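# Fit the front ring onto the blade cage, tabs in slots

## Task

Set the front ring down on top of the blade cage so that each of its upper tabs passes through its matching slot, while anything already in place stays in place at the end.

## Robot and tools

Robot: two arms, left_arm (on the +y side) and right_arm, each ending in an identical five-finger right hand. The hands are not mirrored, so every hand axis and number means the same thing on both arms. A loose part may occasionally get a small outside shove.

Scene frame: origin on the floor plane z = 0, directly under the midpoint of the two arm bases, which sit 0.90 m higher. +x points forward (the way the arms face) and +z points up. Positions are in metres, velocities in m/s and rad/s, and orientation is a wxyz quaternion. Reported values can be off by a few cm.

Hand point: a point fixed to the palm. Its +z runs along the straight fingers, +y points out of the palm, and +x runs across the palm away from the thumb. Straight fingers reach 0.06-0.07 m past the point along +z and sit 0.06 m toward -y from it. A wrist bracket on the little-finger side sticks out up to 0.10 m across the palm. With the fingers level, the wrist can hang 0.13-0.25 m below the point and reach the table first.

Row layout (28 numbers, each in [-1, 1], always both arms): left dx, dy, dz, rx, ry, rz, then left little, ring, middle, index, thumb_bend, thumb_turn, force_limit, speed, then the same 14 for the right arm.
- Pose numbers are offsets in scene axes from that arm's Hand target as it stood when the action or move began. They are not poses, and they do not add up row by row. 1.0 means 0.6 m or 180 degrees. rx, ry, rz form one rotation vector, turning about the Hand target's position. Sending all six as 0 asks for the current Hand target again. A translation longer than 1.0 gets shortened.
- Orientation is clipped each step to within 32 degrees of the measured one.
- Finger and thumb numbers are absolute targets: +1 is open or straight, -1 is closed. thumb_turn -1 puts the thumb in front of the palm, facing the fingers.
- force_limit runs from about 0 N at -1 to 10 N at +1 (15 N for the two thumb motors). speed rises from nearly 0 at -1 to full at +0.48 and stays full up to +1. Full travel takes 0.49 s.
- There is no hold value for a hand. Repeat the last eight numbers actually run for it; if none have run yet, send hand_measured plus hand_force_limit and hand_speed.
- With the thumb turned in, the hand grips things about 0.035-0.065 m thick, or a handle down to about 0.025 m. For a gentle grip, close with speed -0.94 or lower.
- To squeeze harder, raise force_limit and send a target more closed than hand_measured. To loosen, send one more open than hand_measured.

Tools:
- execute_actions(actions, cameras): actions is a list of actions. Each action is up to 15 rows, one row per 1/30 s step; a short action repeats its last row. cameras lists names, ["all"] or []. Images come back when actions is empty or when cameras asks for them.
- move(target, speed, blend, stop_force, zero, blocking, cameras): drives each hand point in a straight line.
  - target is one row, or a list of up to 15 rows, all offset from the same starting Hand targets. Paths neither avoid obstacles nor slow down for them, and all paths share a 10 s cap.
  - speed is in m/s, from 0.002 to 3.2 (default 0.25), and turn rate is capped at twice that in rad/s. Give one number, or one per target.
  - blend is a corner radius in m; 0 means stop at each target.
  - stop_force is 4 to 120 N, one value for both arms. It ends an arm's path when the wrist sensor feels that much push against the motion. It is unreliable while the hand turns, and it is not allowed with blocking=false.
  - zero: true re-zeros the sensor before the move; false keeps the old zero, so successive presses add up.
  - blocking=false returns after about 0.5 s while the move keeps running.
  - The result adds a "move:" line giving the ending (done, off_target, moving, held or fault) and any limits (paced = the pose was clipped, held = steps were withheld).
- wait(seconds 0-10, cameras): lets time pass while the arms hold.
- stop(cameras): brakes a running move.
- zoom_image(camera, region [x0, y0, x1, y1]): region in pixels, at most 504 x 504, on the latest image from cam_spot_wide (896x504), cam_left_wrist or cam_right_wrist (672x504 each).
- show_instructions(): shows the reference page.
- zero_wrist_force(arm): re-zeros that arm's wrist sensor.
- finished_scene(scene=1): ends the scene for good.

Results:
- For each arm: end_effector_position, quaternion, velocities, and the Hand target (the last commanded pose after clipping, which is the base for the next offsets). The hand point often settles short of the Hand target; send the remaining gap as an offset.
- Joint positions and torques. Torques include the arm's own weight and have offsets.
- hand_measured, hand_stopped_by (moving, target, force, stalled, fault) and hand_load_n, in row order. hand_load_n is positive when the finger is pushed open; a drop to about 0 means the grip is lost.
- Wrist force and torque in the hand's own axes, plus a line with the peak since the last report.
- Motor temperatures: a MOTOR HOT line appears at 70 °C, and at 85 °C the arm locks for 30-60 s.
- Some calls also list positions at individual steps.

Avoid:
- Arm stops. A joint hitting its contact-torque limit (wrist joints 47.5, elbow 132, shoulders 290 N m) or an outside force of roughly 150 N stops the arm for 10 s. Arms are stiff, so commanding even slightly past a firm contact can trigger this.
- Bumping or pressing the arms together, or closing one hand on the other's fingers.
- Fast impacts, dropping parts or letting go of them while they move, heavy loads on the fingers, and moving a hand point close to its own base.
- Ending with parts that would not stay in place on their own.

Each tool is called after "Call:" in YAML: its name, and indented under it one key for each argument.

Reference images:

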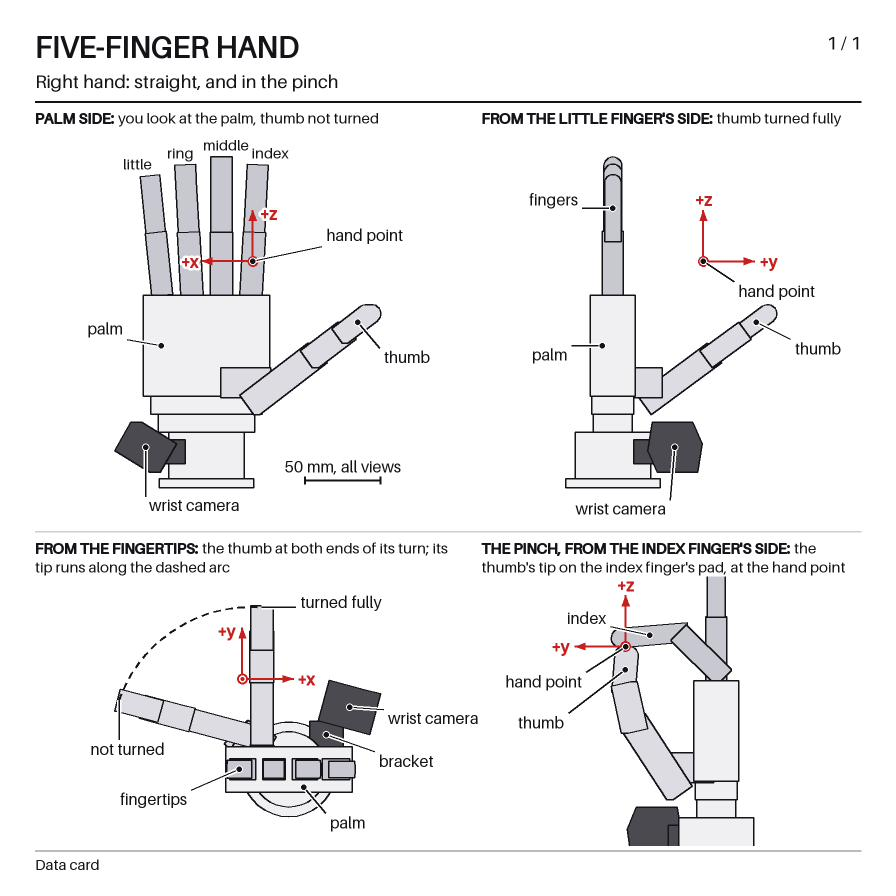

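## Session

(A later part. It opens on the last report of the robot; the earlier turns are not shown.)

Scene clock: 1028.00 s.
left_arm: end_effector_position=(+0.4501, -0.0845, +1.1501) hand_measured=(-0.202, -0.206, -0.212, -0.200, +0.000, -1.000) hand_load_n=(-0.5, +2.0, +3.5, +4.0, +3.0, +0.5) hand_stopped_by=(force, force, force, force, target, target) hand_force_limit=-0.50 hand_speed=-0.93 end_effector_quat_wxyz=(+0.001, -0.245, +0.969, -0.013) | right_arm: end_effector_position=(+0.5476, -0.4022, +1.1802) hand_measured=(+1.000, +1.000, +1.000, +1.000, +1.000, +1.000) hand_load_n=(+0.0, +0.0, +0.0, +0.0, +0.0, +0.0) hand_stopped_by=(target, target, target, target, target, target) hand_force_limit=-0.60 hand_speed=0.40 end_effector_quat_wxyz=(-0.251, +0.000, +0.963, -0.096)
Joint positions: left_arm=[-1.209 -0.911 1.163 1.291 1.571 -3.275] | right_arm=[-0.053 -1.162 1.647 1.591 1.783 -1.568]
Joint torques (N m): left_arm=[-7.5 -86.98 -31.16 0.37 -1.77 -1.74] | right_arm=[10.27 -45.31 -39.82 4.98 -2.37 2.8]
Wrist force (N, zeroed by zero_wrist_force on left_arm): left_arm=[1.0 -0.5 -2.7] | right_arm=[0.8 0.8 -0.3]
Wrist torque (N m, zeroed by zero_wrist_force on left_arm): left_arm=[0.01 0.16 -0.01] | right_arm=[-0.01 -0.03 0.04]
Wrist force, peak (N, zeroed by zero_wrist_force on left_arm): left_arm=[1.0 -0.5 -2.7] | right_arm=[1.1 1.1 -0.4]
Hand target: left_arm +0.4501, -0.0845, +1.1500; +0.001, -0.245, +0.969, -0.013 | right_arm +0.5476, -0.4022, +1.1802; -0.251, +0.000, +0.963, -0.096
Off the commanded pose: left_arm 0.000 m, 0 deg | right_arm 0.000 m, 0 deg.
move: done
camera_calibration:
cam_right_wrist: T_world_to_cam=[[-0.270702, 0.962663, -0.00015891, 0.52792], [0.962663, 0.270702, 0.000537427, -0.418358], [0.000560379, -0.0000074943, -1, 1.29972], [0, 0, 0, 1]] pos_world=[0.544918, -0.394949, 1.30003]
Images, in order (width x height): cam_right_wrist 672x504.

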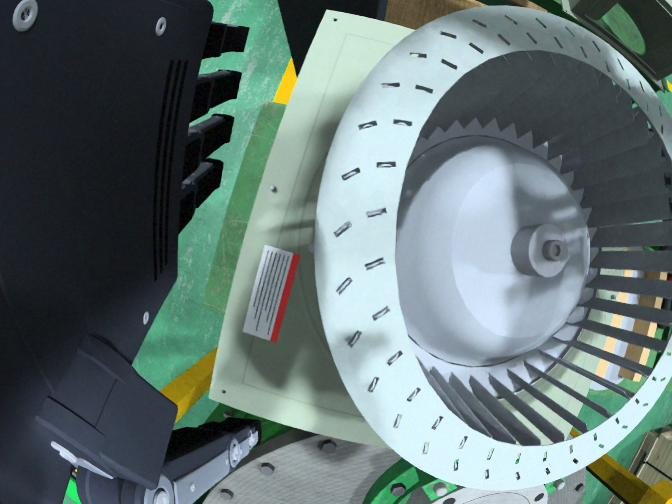

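Call:
move:
  target:
    - [0, 0, 0.005, 0, 0, 0, -0.26, -0.28, -0.45, -0.4, 0, -1, -0.5, -0.93, 0, 0, 0, 0, 0, 0, 1, 1, 1, 1, 1, 1, -0.6, 0.4]
    - [0, 0, 0.005, 0.005, 0.00222, 0, -0.26, -0.28, -0.45, -0.4, 0, -1, -0.5, -0.93, 0, 0, 0, 0, 0, 0, 1, 1, 1, 1, 1, 1, -0.6, 0.4]
  speed: 0.02
  cameras: ["cam_right_wrist", "cam_left_wrist"]

Call:
zoom_image:
  camera: "cam_right_wrist"
  region: [330, 80, 470, 220]

Call:
zoom_image:
  camera: "cam_right_wrist"
  region: [320, 200, 420, 300]

Call:
zoom_image:
  camera: "cam_right_wrist"
  region: [330, 290, 430, 390]

Call:
zoom_image:
  camera: "cam_right_wrist"
  region: [380, 380, 480, 480]

Scene clock: 1046.13 s.
left_arm: end_effector_position=(+0.4501, -0.0845, +1.1530) hand_measured=(-0.202, -0.206, -0.212, -0.200, +0.000, -1.000) hand_load_n=(+1.0, +2.5, +3.5, +4.0, +3.0, +0.5) hand_stopped_by=(force, force, force, force, target, target) hand_force_limit=-0.50 hand_speed=-0.93 end_effector_quat_wxyz=(+0.000, -0.245, +0.970, -0.005) | right_arm: end_effector_position=(+0.5476, -0.4022, +1.1802) hand_measured=(+1.000, +1.000, +1.000, +1.000, +1.000, +1.000) hand_load_n=(+0.0, +0.0, +0.0, +0.0, +0.0, +0.0) hand_stopped_by=(target, target, target, target, target, target) hand_force_limit=-0.60 hand_speed=0.40 end_effector_quat_wxyz=(-0.251, +0.000, +0.963, -0.096)
Joint positions: left_arm=[-1.209 -0.903 1.15 1.314 1.572 -3.275] | right_arm=[-0.053 -1.162 1.647 1.591 1.783 -1.568]
Joint torques (N m): left_arm=[5.84 -85.89 -51.2 6.36 2.27 2.42] | right_arm=[8.36 -46.53 -39.39 5.01 -1.94 2.38]
Wrist force (N, zeroed by zero_wrist_force on left_arm): left_arm=[-0.1 -0.5 0.0] | right_arm=[0.9 0.5 0.1]
Wrist torque (N m, zeroed by zero_wrist_force on left_arm): left_arm=[-0.07 0.01 -0.03] | right_arm=[-0.10 -0.06 0.04]
Wrist force, peak (N, zeroed by zero_wrist_force on left_arm): left_arm=[1.4 -0.5 -4.4] | right_arm=[1.2 1.1 -0.2]
Hand target: left_arm +0.4501, -0.0845, +1.1530; +0.000, -0.245, +0.970, -0.005 | right_arm +0.5476, -0.4022, +1.1802; -0.251, +0.000, +0.963, -0.096
Off the commanded pose: left_arm 0.000 m, 0 deg | right_arm 0.000 m, 0 deg.
move: done
camera_calibration:
cam_left_wrist: T_world_to_cam=[[-0.673608, 0.738053, -0.0391194, 0.414049], [0.614796, 0.588919, 0.524596, -0.834014], [0.410218, 0.329322, -0.850452, 0.939114], [0, 0, 0, 1]] pos_world=[0.406413, -0.123694, 1.25239]
cam_right_wrist: T_world_to_cam=[[-0.270702, 0.962663, -0.00015891, 0.52792], [0.962663, 0.270702, 0.000537427, -0.418358], [0.000560379, -0.0000074943, -1, 1.29972], [0, 0, 0, 1]] pos_world=[0.544918, -0.394949, 1.30003]
Images, in order (width x height): cam_left_wrist 672x504, cam_right_wrist 672x504.

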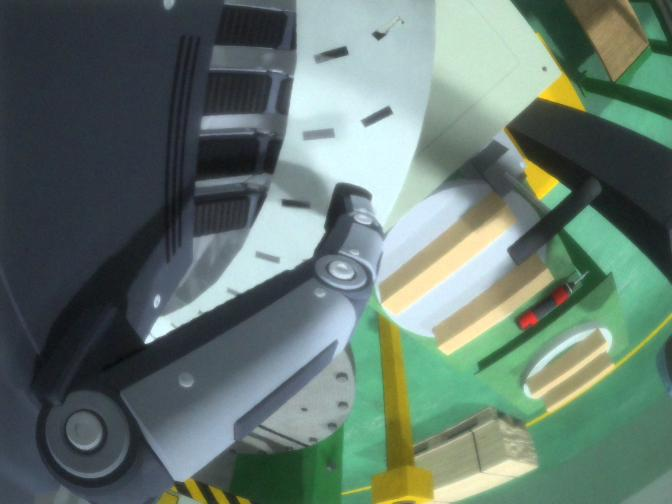

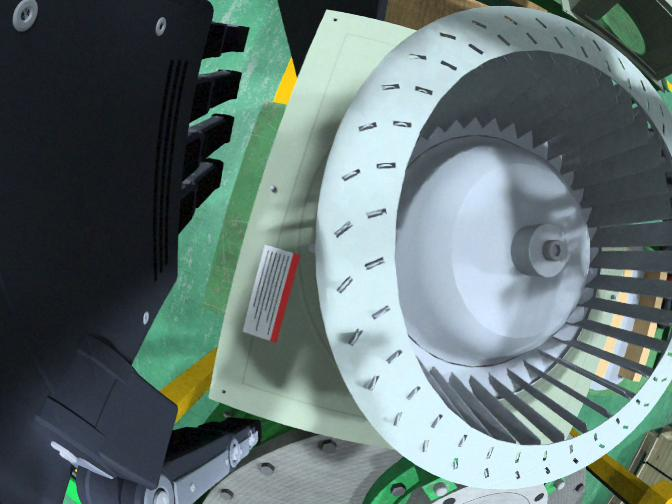

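Scaled by 3.600 from the camera's 672x504 image, which has a finer 960x720 frame.

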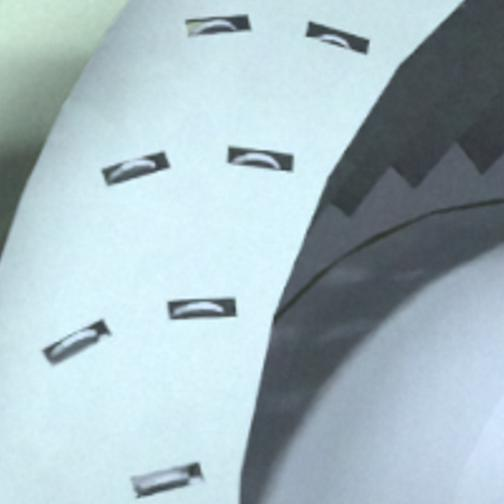

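Scaled by 5.040 from the camera's 672x504 image, which has a finer 960x720 frame.

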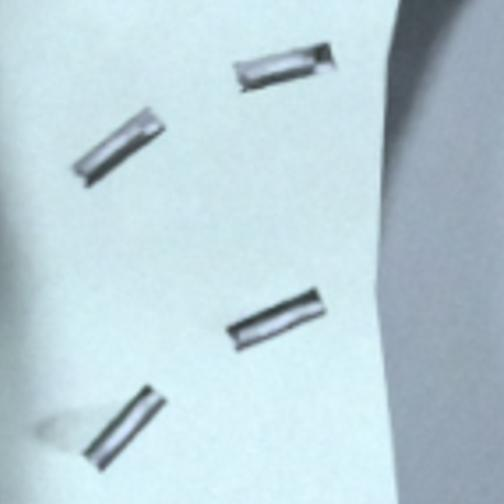

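Scaled by 5.040 from the camera's 672x504 image, which has a finer 960x720 frame.

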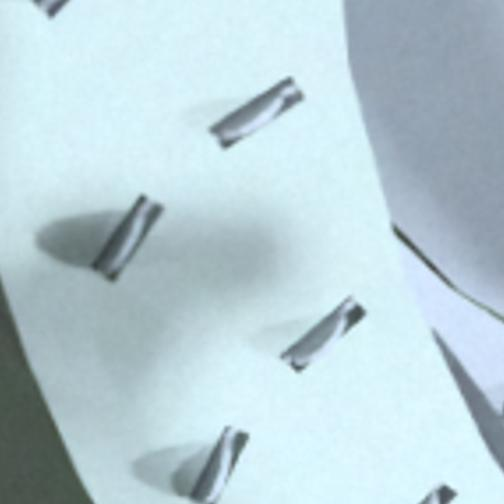

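Scaled by 5.040 from the camera's 672x504 image, which has a finer 960x720 frame.

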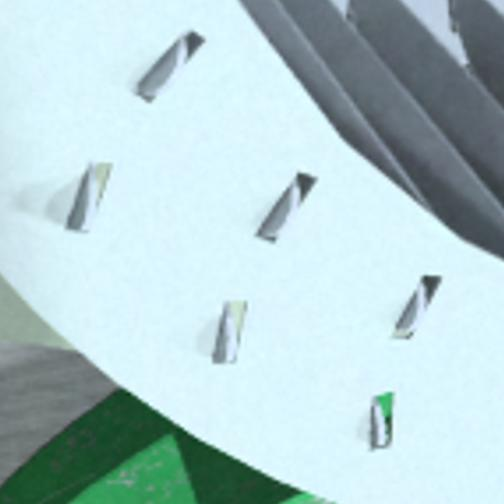

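Call:
move:
  target: [0, 0, 0, 0.0025, 0.0011, 0, -0.26, -0.28, -0.45, -0.4, 0, -1, -0.5, -0.93, 0, 0, 0, 0, 0, 0, 1, 1, 1, 1, 1, 1, -0.6, 0.4]
  speed: 0.02
  cameras: ["cam_right_wrist"]

Call:
zoom_image:
  camera: "cam_right_wrist"
  region: [330, 80, 470, 220]

Call:
zoom_image:
  camera: "cam_right_wrist"
  region: [330, 250, 430, 350]

Call:
zoom_image:
  camera: "cam_right_wrist"
  region: [430, 400, 560, 500]

Call:
zoom_image:
  camera: "cam_right_wrist"
  region: [560, 350, 672, 470]

Call:
zoom_image:
  camera: "cam_right_wrist"
  region: [420, 0, 560, 100]

Scene clock: 1063.80 s.
left_arm: end_effector_position=(+0.4501, -0.0845, +1.1530) hand_measured=(-0.202, -0.206, -0.212, -0.200, +0.000, -1.000) hand_load_n=(+0.5, +3.0, +4.5, +3.5, +3.0, +0.5) hand_stopped_by=(force, force, force, force, target, target) hand_force_limit=-0.50 hand_speed=-0.93 end_effector_quat_wxyz=(-0.001, -0.245, +0.970, -0.001) | right_arm: end_effector_position=(+0.5476, -0.4022, +1.1802) hand_measured=(+1.000, +1.000, +1.000, +1.000, +1.000, +1.000) hand_load_n=(+0.0, +0.0, +0.0, -0.5, +0.0, +0.0) hand_stopped_by=(target, target, target, target, target, target) hand_force_limit=-0.60 hand_speed=0.40 end_effector_quat_wxyz=(-0.251, +0.000, +0.963, -0.096)
Joint positions: left_arm=[-1.209 -0.898 1.145 1.323 1.573 -3.275] | right_arm=[-0.053 -1.162 1.647 1.591 1.783 -1.568]
Joint torques (N m): left_arm=[9.86 -88.44 -51.84 6.69 1.91 2.19] | right_arm=[8.19 -46.32 -39.6 4.99 -1.62 2.05]
Wrist force (N, zeroed by zero_wrist_force on left_arm): left_arm=[-0.2 0.0 -0.4] | right_arm=[0.6 0.3 -0.2]
Wrist torque (N m, zeroed by zero_wrist_force on left_arm): left_arm=[0.26 0.03 -0.04] | right_arm=[-0.11 0.00 0.01]
Wrist force, peak (N, zeroed by zero_wrist_force on left_arm): left_arm=[0.1 -0.7 0.5] | right_arm=[1.1 0.9 -0.2]
Hand target: left_arm +0.4501, -0.0845, +1.1530; -0.001, -0.245, +0.970, -0.001 | right_arm +0.5476, -0.4022, +1.1802; -0.251, +0.000, +0.963, -0.096
Off the commanded pose: left_arm 0.000 m, 0 deg | right_arm 0.000 m, 0 deg.
move: done
camera_calibration:
cam_right_wrist: T_world_to_cam=[[-0.270702, 0.962663, -0.00015891, 0.52792], [0.962663, 0.270702, 0.000537427, -0.418358], [0.000560379, -0.0000074943, -1, 1.29972], [0, 0, 0, 1]] pos_world=[0.544918, -0.394949, 1.30003]
Images, in order (width x height): cam_right_wrist 672x504.

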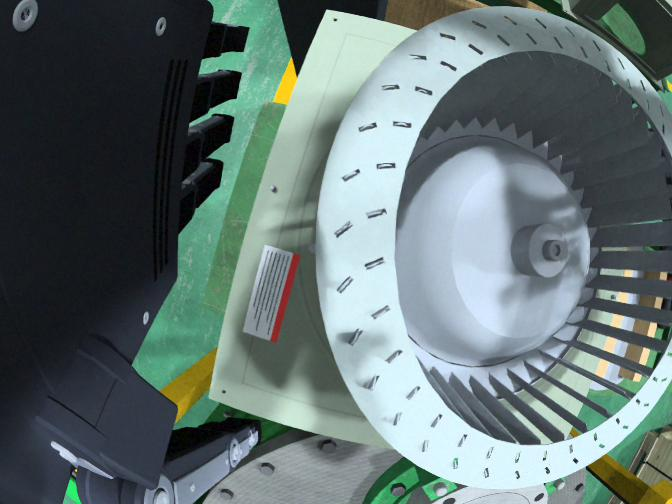

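Scaled by 3.600 from the camera's 672x504 image, which has a finer 960x720 frame.

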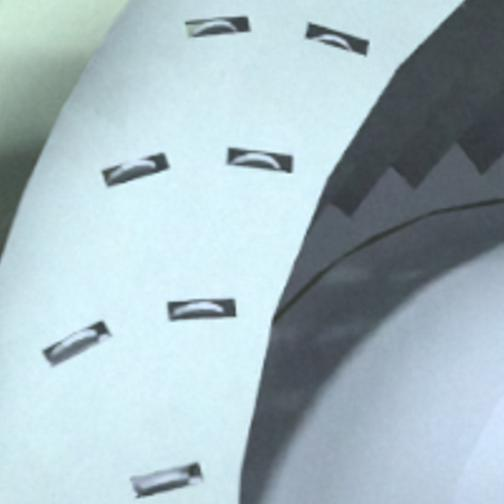

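Scaled by 5.040 from the camera's 672x504 image, which has a finer 960x720 frame.

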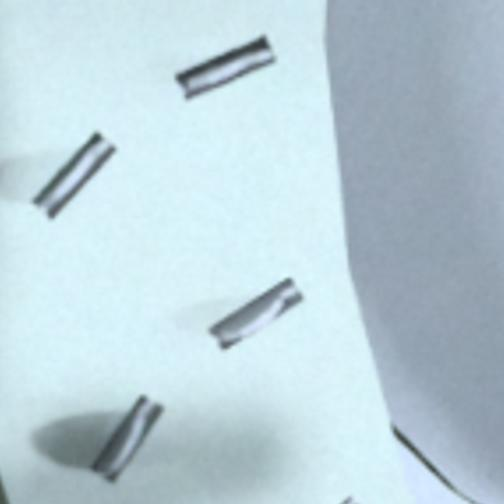

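Scaled by 3.877 from the camera's 672x504 image, which has a finer 960x720 frame.

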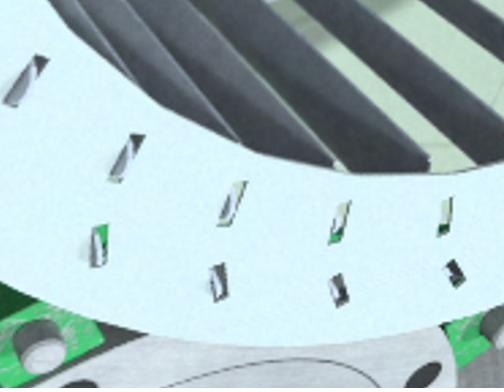

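Scaled by 4.200 from the camera's 672x504 image, which has a finer 960x720 frame.

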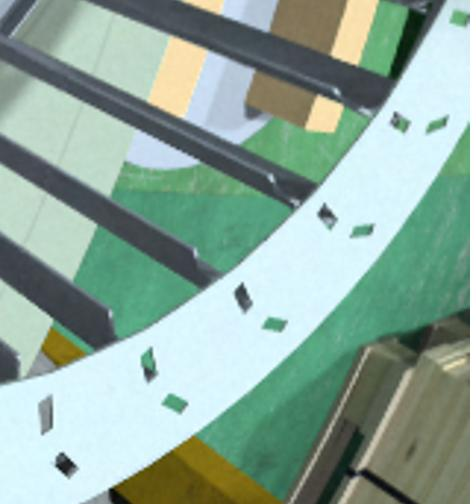

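Scaled by 3.600 from the camera's 672x504 image, which has a finer 960x720 frame.

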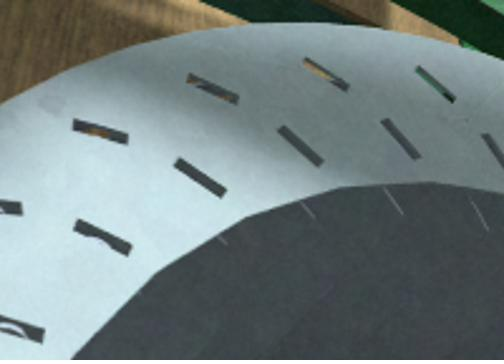

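Call:
move:
  target: [0, 0, 0, 0, 0, 0, -0.26, -0.28, -0.45, -0.4, 0, -1, -0.5, -0.93, 0.08, -0.1, 0.06, 0, 0, 0, 1, 1, 1, 1, 1, 1, -0.6, 0.4]
  speed: 0.1
  cameras: ["all"]

Call:
zoom_image:
  camera: "cam_left_wrist"
  region: [220, 0, 470, 250]

Scene clock: 1093.87 s.
left_arm: end_effector_position=(+0.4501, -0.0845, +1.1530) hand_measured=(-0.202, -0.206, -0.212, -0.200, +0.000, -1.000) hand_load_n=(+1.0, +3.0, +5.0, +3.0, +3.0, +0.5) hand_stopped_by=(force, force, force, force, target, target) hand_force_limit=-0.50 hand_speed=-0.93 end_effector_quat_wxyz=(-0.001, -0.245, +0.970, -0.001) | right_arm: end_effector_position=(+0.5956, -0.4621, +1.2161) hand_measured=(+1.000, +1.000, +1.000, +1.000, +1.000, +1.000) hand_load_n=(+0.0, +0.0, +0.0, +0.0, +0.0, +0.0) hand_stopped_by=(target, target, target, target, target, target) hand_force_limit=-0.60 hand_speed=0.40 end_effector_quat_wxyz=(-0.251, +0.000, +0.963, -0.096)
Joint positions: left_arm=[-1.209 -0.898 1.145 1.323 1.573 -3.275] | right_arm=[-0.136 -1.13 1.525 1.663 1.823 -1.643]
Joint torques (N m): left_arm=[4.75 -86.22 -49.58 6.73 2.31 2.11] | right_arm=[-10.82 -50.57 -41.49 6.89 4.17 -3.58]
Wrist force (N, zeroed by zero_wrist_force on left_arm): left_arm=[0.3 0.2 -1.1] | right_arm=[1.2 0.7 -0.4]
Wrist torque (N m, zeroed by zero_wrist_force on left_arm): left_arm=[0.35 -0.02 0.00] | right_arm=[-0.08 -0.06 0.23]
Wrist force, peak (N, zeroed by zero_wrist_force on left_arm): left_arm=[0.3 -0.4 -1.3] | right_arm=[1.1 1.5 0.1]
Hand target: left_arm +0.4501, -0.0845, +1.1530; -0.001, -0.245, +0.970, -0.001 | right_arm +0.5956, -0.4622, +1.2162; -0.251, +0.000, +0.963, -0.096
Off the commanded pose: left_arm 0.000 m, 0 deg | right_arm 0.000 m, 0 deg.
move: done
camera_calibration:
cam_left_wrist: T_world_to_cam=[[-0.673702, 0.738353, -0.030975, 0.404717], [0.616622, 0.584744, 0.527116, -0.838085], [0.407311, 0.33602, -0.849228, 0.939642], [0, 0, 0, 1]] pos_world=[0.406714, -0.124497, 1.25228]
cam_right_wrist: T_world_to_cam=[[-0.270702, 0.962663, -0.00015891, 0.598652], [0.962663, 0.270702, 0.000537427, -0.448247], [0.000560379, -0.0000074943, -1, 1.33569], [0, 0, 0, 1]] pos_world=[0.592818, -0.454949, 1.33603]

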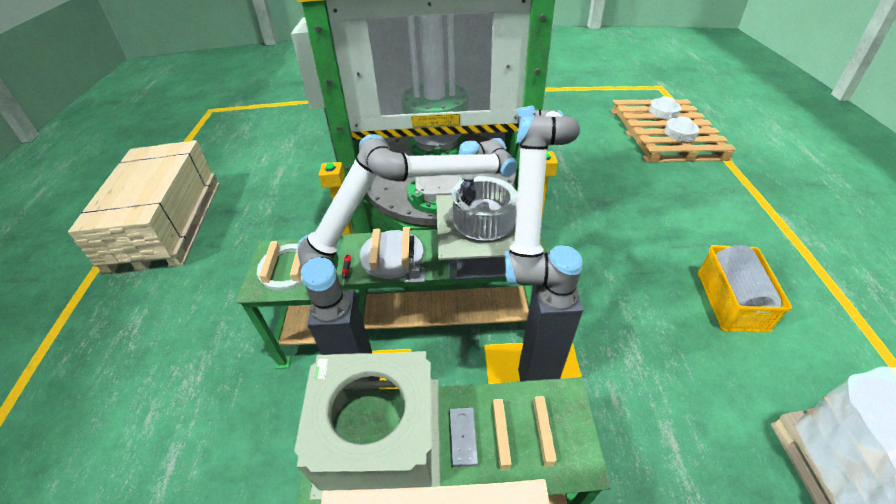

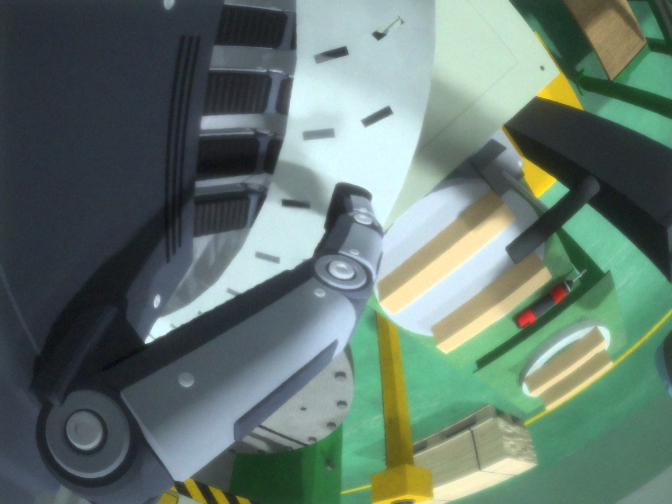

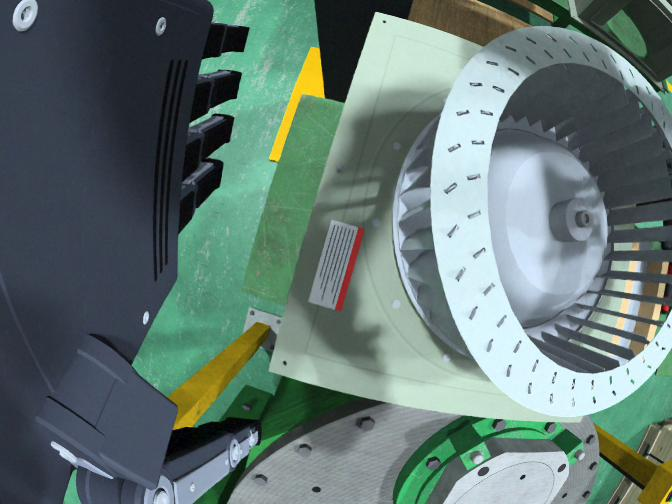

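Scaled by 2.016 from the camera's 672x504 image, which has a finer 960x720 frame.

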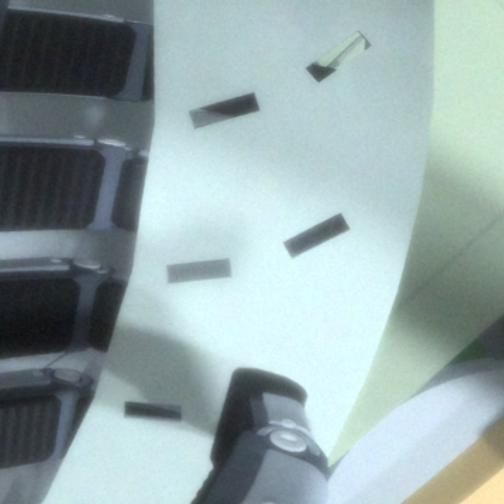

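Call:
move:
  target: [0, 0, 0, 0, 0, 0, -0.26, -0.28, -0.45, -0.4, 0.6, -1, -0.5, -0.85, 0, 0, 0, 0, 0, 0, 1, 1, 1, 1, 1, 1, -0.6, 0.4]
  cameras: ["cam_left_wrist", "cam_right_wrist"]

Call:
zoom_image:
  camera: "cam_left_wrist"
  region: [220, 0, 470, 250]

Call:
zoom_image:
  camera: "cam_right_wrist"
  region: [420, 20, 600, 200]

Call:
zoom_image:
  camera: "cam_right_wrist"
  region: [420, 220, 600, 400]

Scene clock: 1103.50 s.
left_arm: end_effector_position=(+0.4501, -0.0845, +1.1530) hand_measured=(-0.202, -0.206, -0.212, -0.200, +0.600, -1.000) hand_load_n=(+0.0, +0.5, +1.0, +0.5, -0.5, -0.5) hand_stopped_by=(force, force, force, force, target, target) hand_force_limit=-0.50 hand_speed=-0.85 end_effector_quat_wxyz=(-0.001, -0.245, +0.970, -0.001) | right_arm: end_effector_position=(+0.5956, -0.4622, +1.2162) hand_measured=(+1.000, +1.000, +1.000, +1.000, +1.000, +1.000) hand_load_n=(+0.0, +0.0, +0.0, +0.0, +0.0, +0.0) hand_stopped_by=(target, target, target, target, target, target) hand_force_limit=-0.60 hand_speed=0.40 end_effector_quat_wxyz=(-0.251, +0.000, +0.963, -0.096)
Joint positions: left_arm=[-1.209 -0.898 1.145 1.323 1.573 -3.275] | right_arm=[-0.136 -1.129 1.525 1.663 1.823 -1.643]
Joint torques (N m): left_arm=[8.98 -89.77 -40.65 6.26 1.35 1.89] | right_arm=[-11.85 -51.03 -41.49 6.99 3.95 -3.67]
Wrist force (N, zeroed by zero_wrist_force on left_arm): left_arm=[-0.2 -0.7 -1.4] | right_arm=[0.7 0.4 0.0]
Wrist torque (N m, zeroed by zero_wrist_force on left_arm): left_arm=[0.49 0.09 -0.06] | right_arm=[-0.15 0.01 0.19]
Wrist force, peak (N, zeroed by zero_wrist_force on left_arm): left_arm=[-0.2 -1.3 -1.8] | right_arm=[1.3 0.9 -0.5]
Hand target: left_arm +0.4501, -0.0845, +1.1530; -0.001, -0.245, +0.970, -0.001 | right_arm +0.5956, -0.4622, +1.2162; -0.251, +0.000, +0.963, -0.096
Off the commanded pose: left_arm 0.000 m, 0 deg | right_arm 0.000 m, 0 deg.
move: done
camera_calibration:
cam_left_wrist: T_world_to_cam=[[-0.673702, 0.738353, -0.030975, 0.404717], [0.616622, 0.584744, 0.527116, -0.838085], [0.407311, 0.33602, -0.849228, 0.939642], [0, 0, 0, 1]] pos_world=[0.406714, -0.124497, 1.25228]
cam_right_wrist: T_world_to_cam=[[-0.270702, 0.962663, -0.00015891, 0.598679], [0.962663, 0.270702, 0.000537427, -0.448343], [0.000560379, -0.0000074943, -1, 1.33569], [0, 0, 0, 1]] pos_world=[0.592918, -0.454949, 1.33603]
Images, in order (width x height): cam_left_wrist 672x504, cam_right_wrist 672x504.

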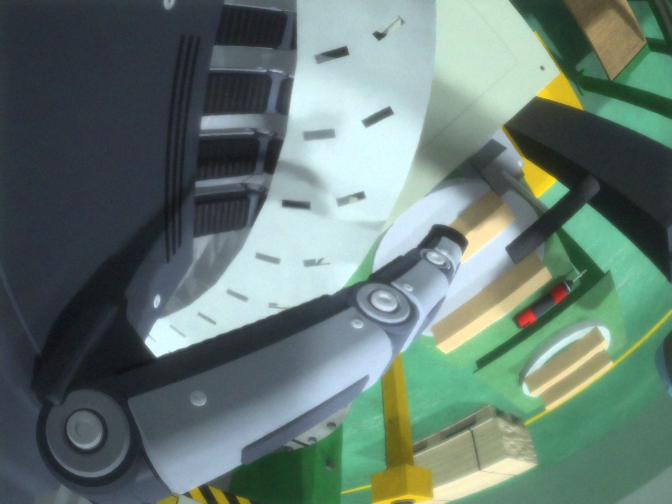

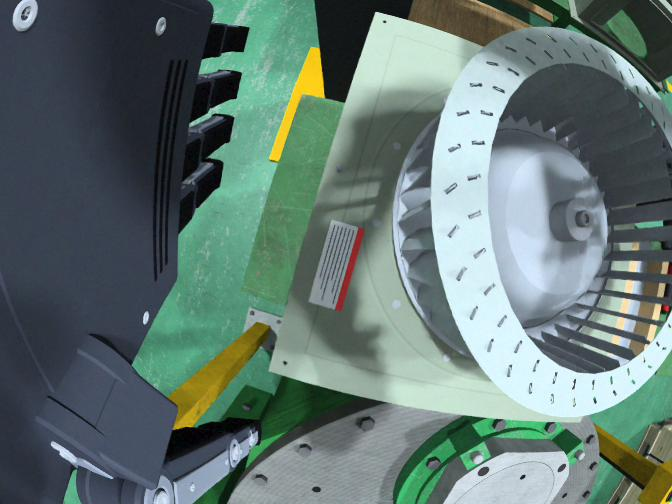

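Scaled by 2.016 from the camera's 672x504 image, which has a finer 960x720 frame.

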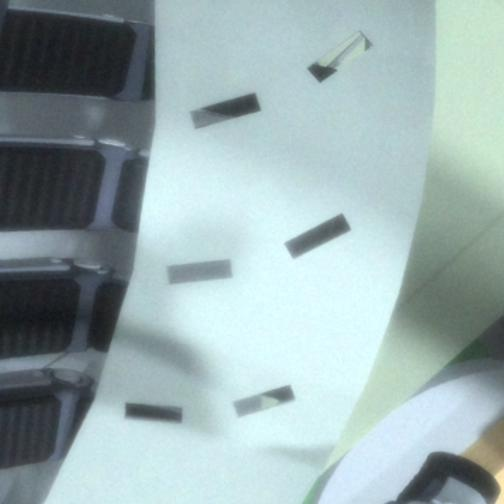

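Scaled by 2.800 from the camera's 672x504 image, which has a finer 960x720 frame.

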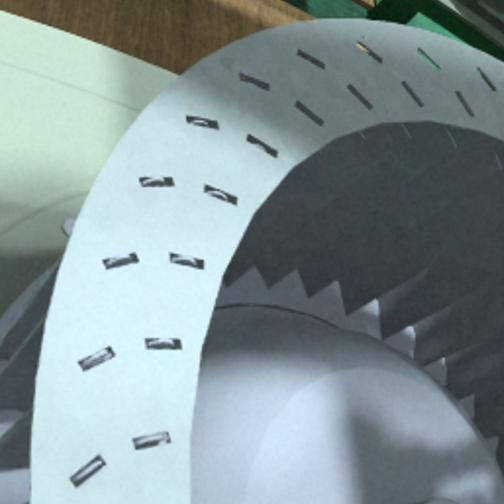

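Scaled by 2.800 from the camera's 672x504 image, which has a finer 960x720 frame.

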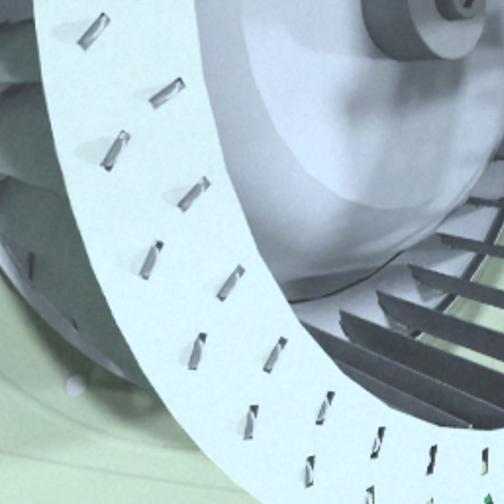

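Call:
move:
  target: [0.0159, -0.0293, 0, 0, 0, 0, -0.26, -0.28, -0.45, -0.4, 0.6, -1, -0.5, -0.85, 0, 0, 0, 0, 0, 0, 1, 1, 1, 1, 1, 1, -0.6, 0.4]
  speed: 0.02
  cameras: ["cam_left_wrist", "cam_right_wrist"]

Call:
zoom_image:
  camera: "cam_left_wrist"
  region: [220, 0, 470, 250]

Call:
zoom_image:
  camera: "cam_right_wrist"
  region: [420, 20, 600, 200]

Call:
zoom_image:
  camera: "cam_right_wrist"
  region: [420, 220, 600, 400]

Scene clock: 1115.20 s.
left_arm: end_effector_position=(+0.4596, -0.1020, +1.1530) hand_measured=(-0.202, -0.206, -0.212, -0.200, +0.600, -1.000) hand_load_n=(+0.0, +0.5, +1.0, +0.0, +0.0, +0.0) hand_stopped_by=(force, force, force, force, target, target) hand_force_limit=-0.50 hand_speed=-0.85 end_effector_quat_wxyz=(-0.001, -0.245, +0.970, -0.001) | right_arm: end_effector_position=(+0.5956, -0.4622, +1.2162) hand_measured=(+1.000, +1.000, +1.000, +1.000, +1.000, +1.000) hand_load_n=(+0.0, +0.0, +0.0, +0.0, +0.0, +0.0) hand_stopped_by=(target, target, target, target, target, target) hand_force_limit=-0.60 hand_speed=0.40 end_effector_quat_wxyz=(-0.251, +0.000, +0.963, -0.096)
Joint positions: left_arm=[-1.206 -0.862 1.083 1.348 1.573 -3.271] | right_arm=[-0.136 -1.129 1.525 1.663 1.823 -1.643]
Joint torques (N m): left_arm=[9.11 -91.25 -50.43 6.47 -0.65 1.8] | right_arm=[-10.21 -50.88 -40.92 6.85 4.08 -3.64]
Wrist force (N, zeroed by zero_wrist_force on left_arm): left_arm=[0.0 0.7 -1.1] | right_arm=[0.8 0.7 -0.2]
Wrist torque (N m, zeroed by zero_wrist_force on left_arm): left_arm=[0.50 0.04 -0.22] | right_arm=[-0.09 0.00 0.21]
Wrist force, peak (N, zeroed by zero_wrist_force on left_arm): left_arm=[0.1 -0.9 -1.8] | right_arm=[0.9 1.2 -0.8]
Hand target: left_arm +0.4596, -0.1020, +1.1530; -0.001, -0.245, +0.970, -0.001 | right_arm +0.5956, -0.4622, +1.2162; -0.251, +0.000, +0.963, -0.096
Off the commanded pose: left_arm 0.000 m, 0 deg | right_arm 0.000 m, 0 deg.
move: done
camera_calibration:
cam_left_wrist: T_world_to_cam=[[-0.673702, 0.738353, -0.030975, 0.424112], [0.616622, 0.584744, 0.527116, -0.833651], [0.407311, 0.33602, -0.849228, 0.941687], [0, 0, 0, 1]] pos_world=[0.416214, -0.142097, 1.25228]
cam_right_wrist: T_world_to_cam=[[-0.270702, 0.962663, -0.00015891, 0.598679], [0.962663, 0.270702, 0.000537427, -0.448343], [0.000560379, -0.0000074943, -1, 1.33569], [0, 0, 0, 1]] pos_world=[0.592918, -0.454949, 1.33603]
Images, in order (width x height): cam_left_wrist 672x504, cam_right_wrist 672x504.

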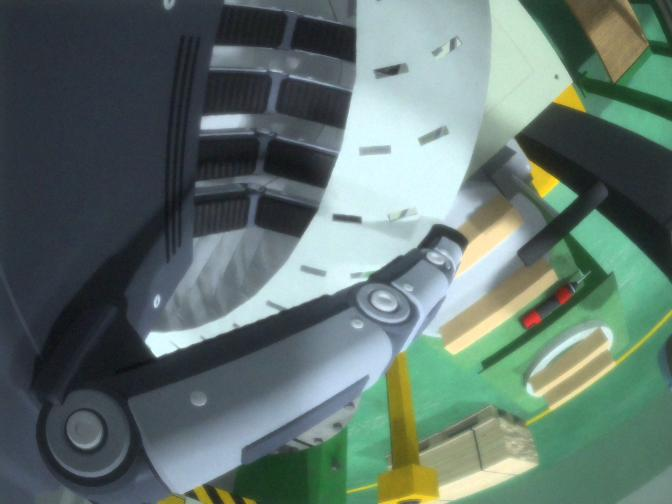

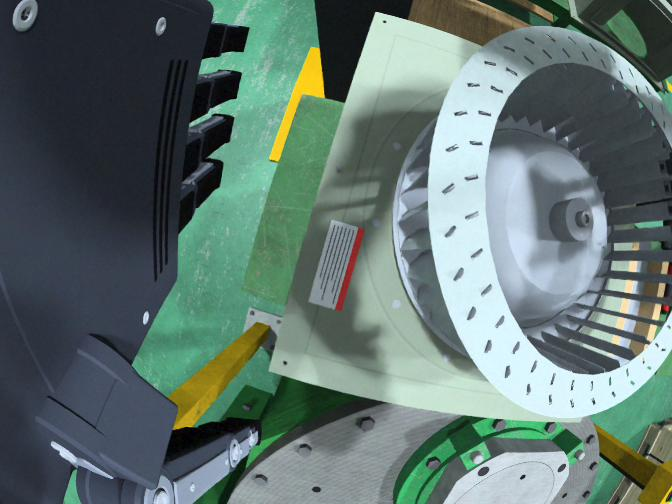

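Scaled by 2.016 from the camera's 672x504 image, which has a finer 960x720 frame.

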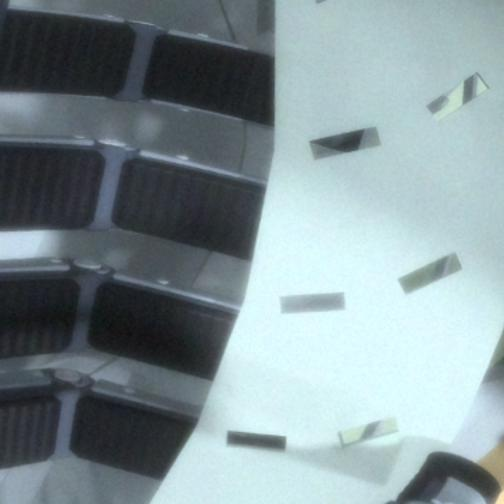

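Scaled by 2.800 from the camera's 672x504 image, which has a finer 960x720 frame.

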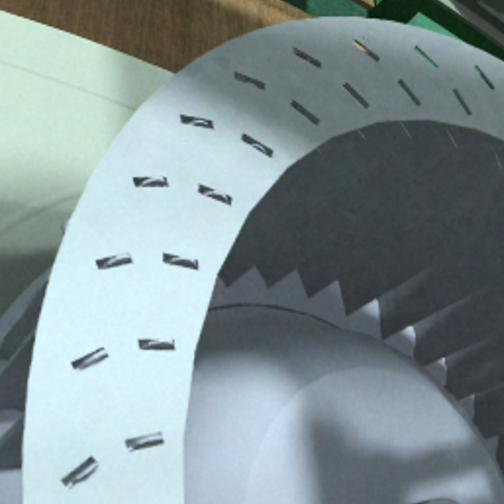

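Scaled by 2.800 from the camera's 672x504 image, which has a finer 960x720 frame.

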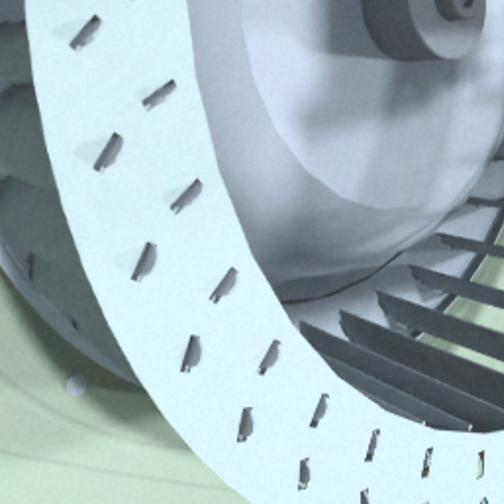

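Call:
zoom_image:
  camera: "cam_right_wrist"
  region: [430, 160, 510, 240]

Call:
zoom_image:
  camera: "cam_right_wrist"
  region: [440, 230, 520, 310]

Call:
zoom_image:
  camera: "cam_right_wrist"
  region: [470, 310, 550, 390]

Call:
zoom_image:
  camera: "cam_right_wrist"
  region: [440, 50, 520, 130]

Scaled by 6.300 from the camera's 672x504 image, which has a finer 960x720 frame.

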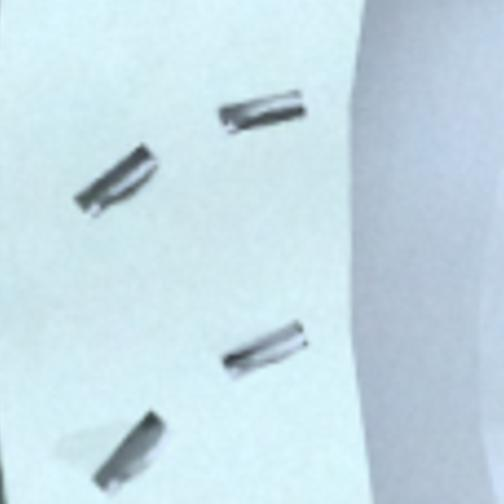

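Scaled by 6.300 from the camera's 672x504 image, which has a finer 960x720 frame.

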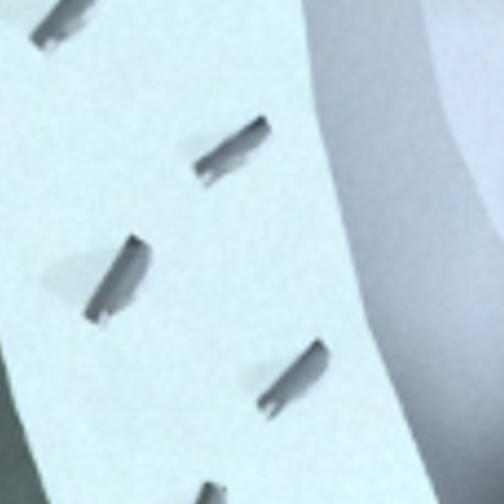

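Scaled by 6.300 from the camera's 672x504 image, which has a finer 960x720 frame.

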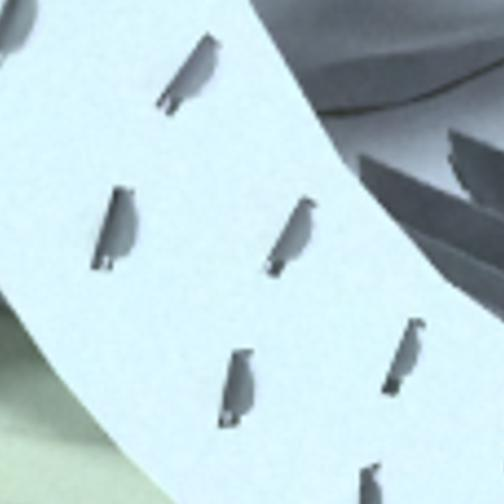

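Scaled by 6.300 from the camera's 672x504 image, which has a finer 960x720 frame.

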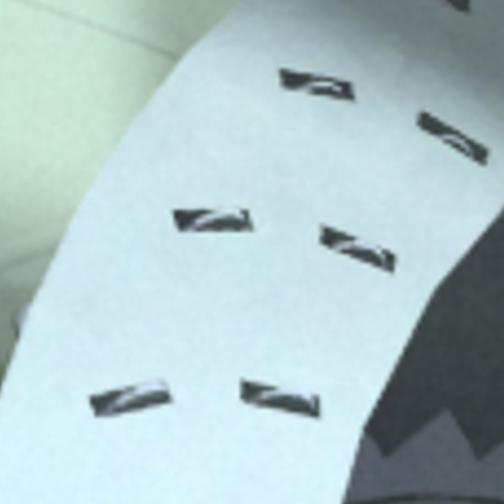

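Call:
move:
  target: [0.0135, -0.0249, 0, 0, 0, 0, -0.26, -0.28, -0.45, -0.4, 0.6, -1, -0.5, -0.85, 0, 0, 0, 0, 0, 0, 1, 1, 1, 1, 1, 1, -0.6, 0.4]
  speed: 0.03
  cameras: ["cam_left_wrist", "cam_right_wrist"]

Call:
zoom_image:
  camera: "cam_left_wrist"
  region: [220, 0, 520, 300]

Call:
zoom_image:
  camera: "cam_right_wrist"
  region: [440, 50, 520, 130]

Call:
zoom_image:
  camera: "cam_right_wrist"
  region: [470, 310, 550, 390]

Scene clock: 1146.17 s.
left_arm: end_effector_position=(+0.4677, -0.1170, +1.1530) hand_measured=(-0.202, -0.206, -0.212, -0.200, +0.600, -1.000) hand_load_n=(+0.0, +0.0, +1.5, +0.5, +0.0, +0.0) hand_stopped_by=(force, force, force, force, target, target) hand_force_limit=-0.50 hand_speed=-0.85 end_effector_quat_wxyz=(-0.001, -0.245, +0.970, -0.001) | right_arm: end_effector_position=(+0.5956, -0.4622, +1.2162) hand_measured=(+1.000, +1.000, +1.000, +1.000, +1.000, +1.000) hand_load_n=(+0.0, +0.0, +0.0, +0.0, +0.0, +0.0) hand_stopped_by=(target, target, target, target, target, target) hand_force_limit=-0.60 hand_speed=0.40 end_effector_quat_wxyz=(-0.251, +0.000, +0.963, -0.096)
Joint positions: left_arm=[-1.203 -0.83 1.029 1.371 1.573 -3.269] | right_arm=[-0.136 -1.129 1.525 1.663 1.823 -1.643]
Joint torques (N m): left_arm=[8.49 -88.14 -47.52 7.11 1.05 2.14] | right_arm=[-8.43 -52.12 -39.46 6.67 3.91 -3.56]
Wrist force (N, zeroed by zero_wrist_force on left_arm): left_arm=[0.0 0.5 -1.2] | right_arm=[0.8 1.0 -0.4]
Wrist torque (N m, zeroed by zero_wrist_force on left_arm): left_arm=[0.49 0.08 -0.24] | right_arm=[-0.03 0.00 0.21]
Wrist force, peak (N, zeroed by zero_wrist_force on left_arm): left_arm=[0.1 1.0 -1.9] | right_arm=[1.5 0.6 -0.7]
Hand target: left_arm +0.4677, -0.1170, +1.1530; -0.001, -0.245, +0.970, -0.001 | right_arm +0.5956, -0.4622, +1.2162; -0.251, +0.000, +0.963, -0.096
Off the commanded pose: left_arm 0.000 m, 0 deg | right_arm 0.000 m, 0 deg.
move: done
camera_calibration:
cam_left_wrist: T_world_to_cam=[[-0.673702, 0.738353, -0.030975, 0.44057], [0.616622, 0.584744, 0.527116, -0.829933], [0.407311, 0.33602, -0.849228, 0.943394], [0, 0, 0, 1]] pos_world=[0.424314, -0.156997, 1.25228]
cam_right_wrist: T_world_to_cam=[[-0.270702, 0.962663, -0.00015891, 0.598679], [0.962663, 0.270702, 0.000537427, -0.448343], [0.000560379, -0.0000074943, -1, 1.33569], [0, 0, 0, 1]] pos_world=[0.592918, -0.454949, 1.33603]
Images, in order (width x height): cam_left_wrist 672x504, cam_right_wrist 672x504.

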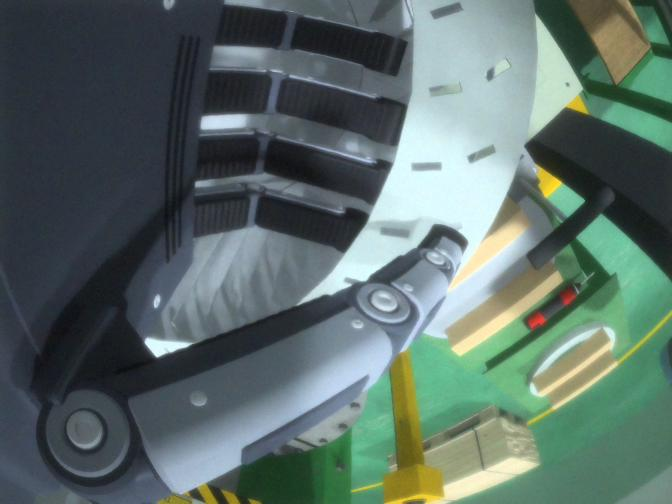

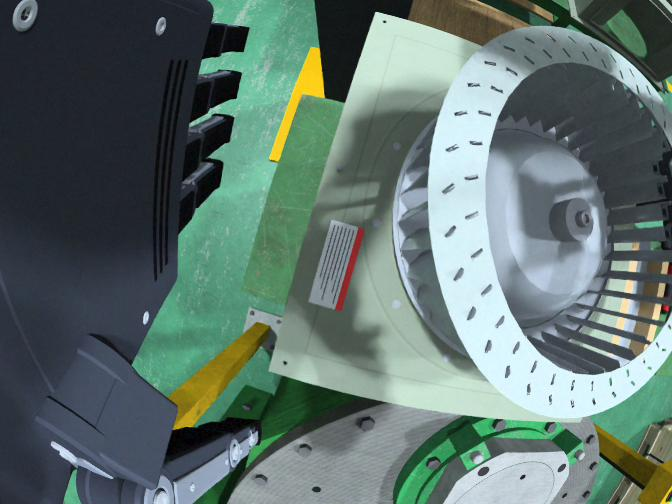

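Scaled by 1.680 from the camera's 672x504 image, which has a finer 960x720 frame.

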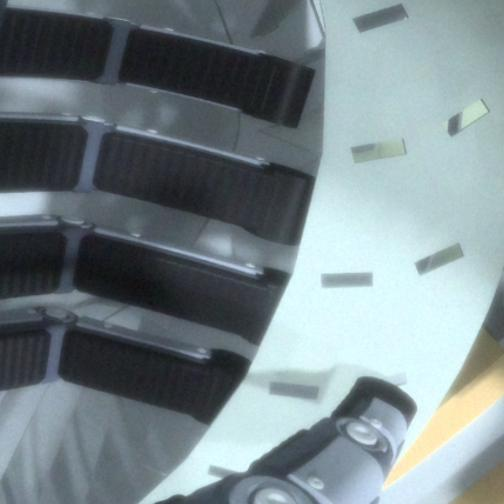

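Scaled by 6.300 from the camera's 672x504 image, which has a finer 960x720 frame.

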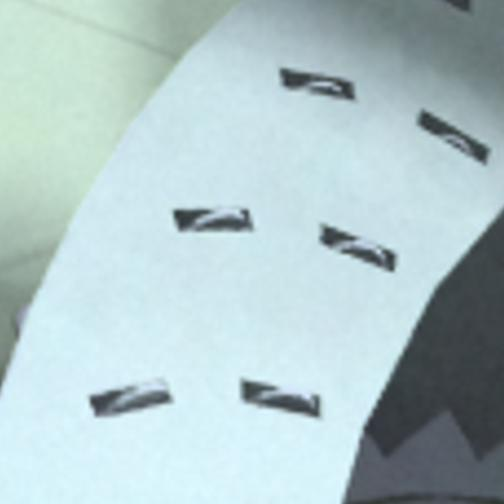

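Scaled by 6.300 from the camera's 672x504 image, which has a finer 960x720 frame.

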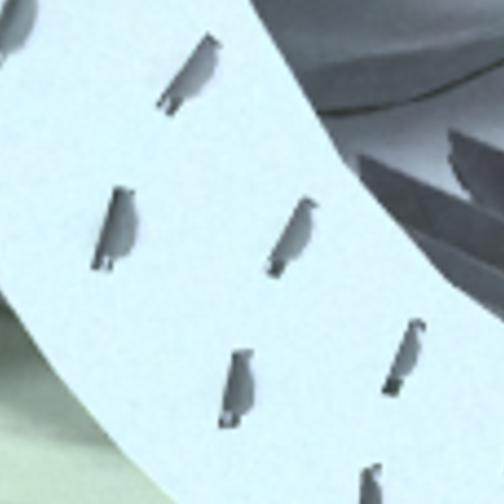

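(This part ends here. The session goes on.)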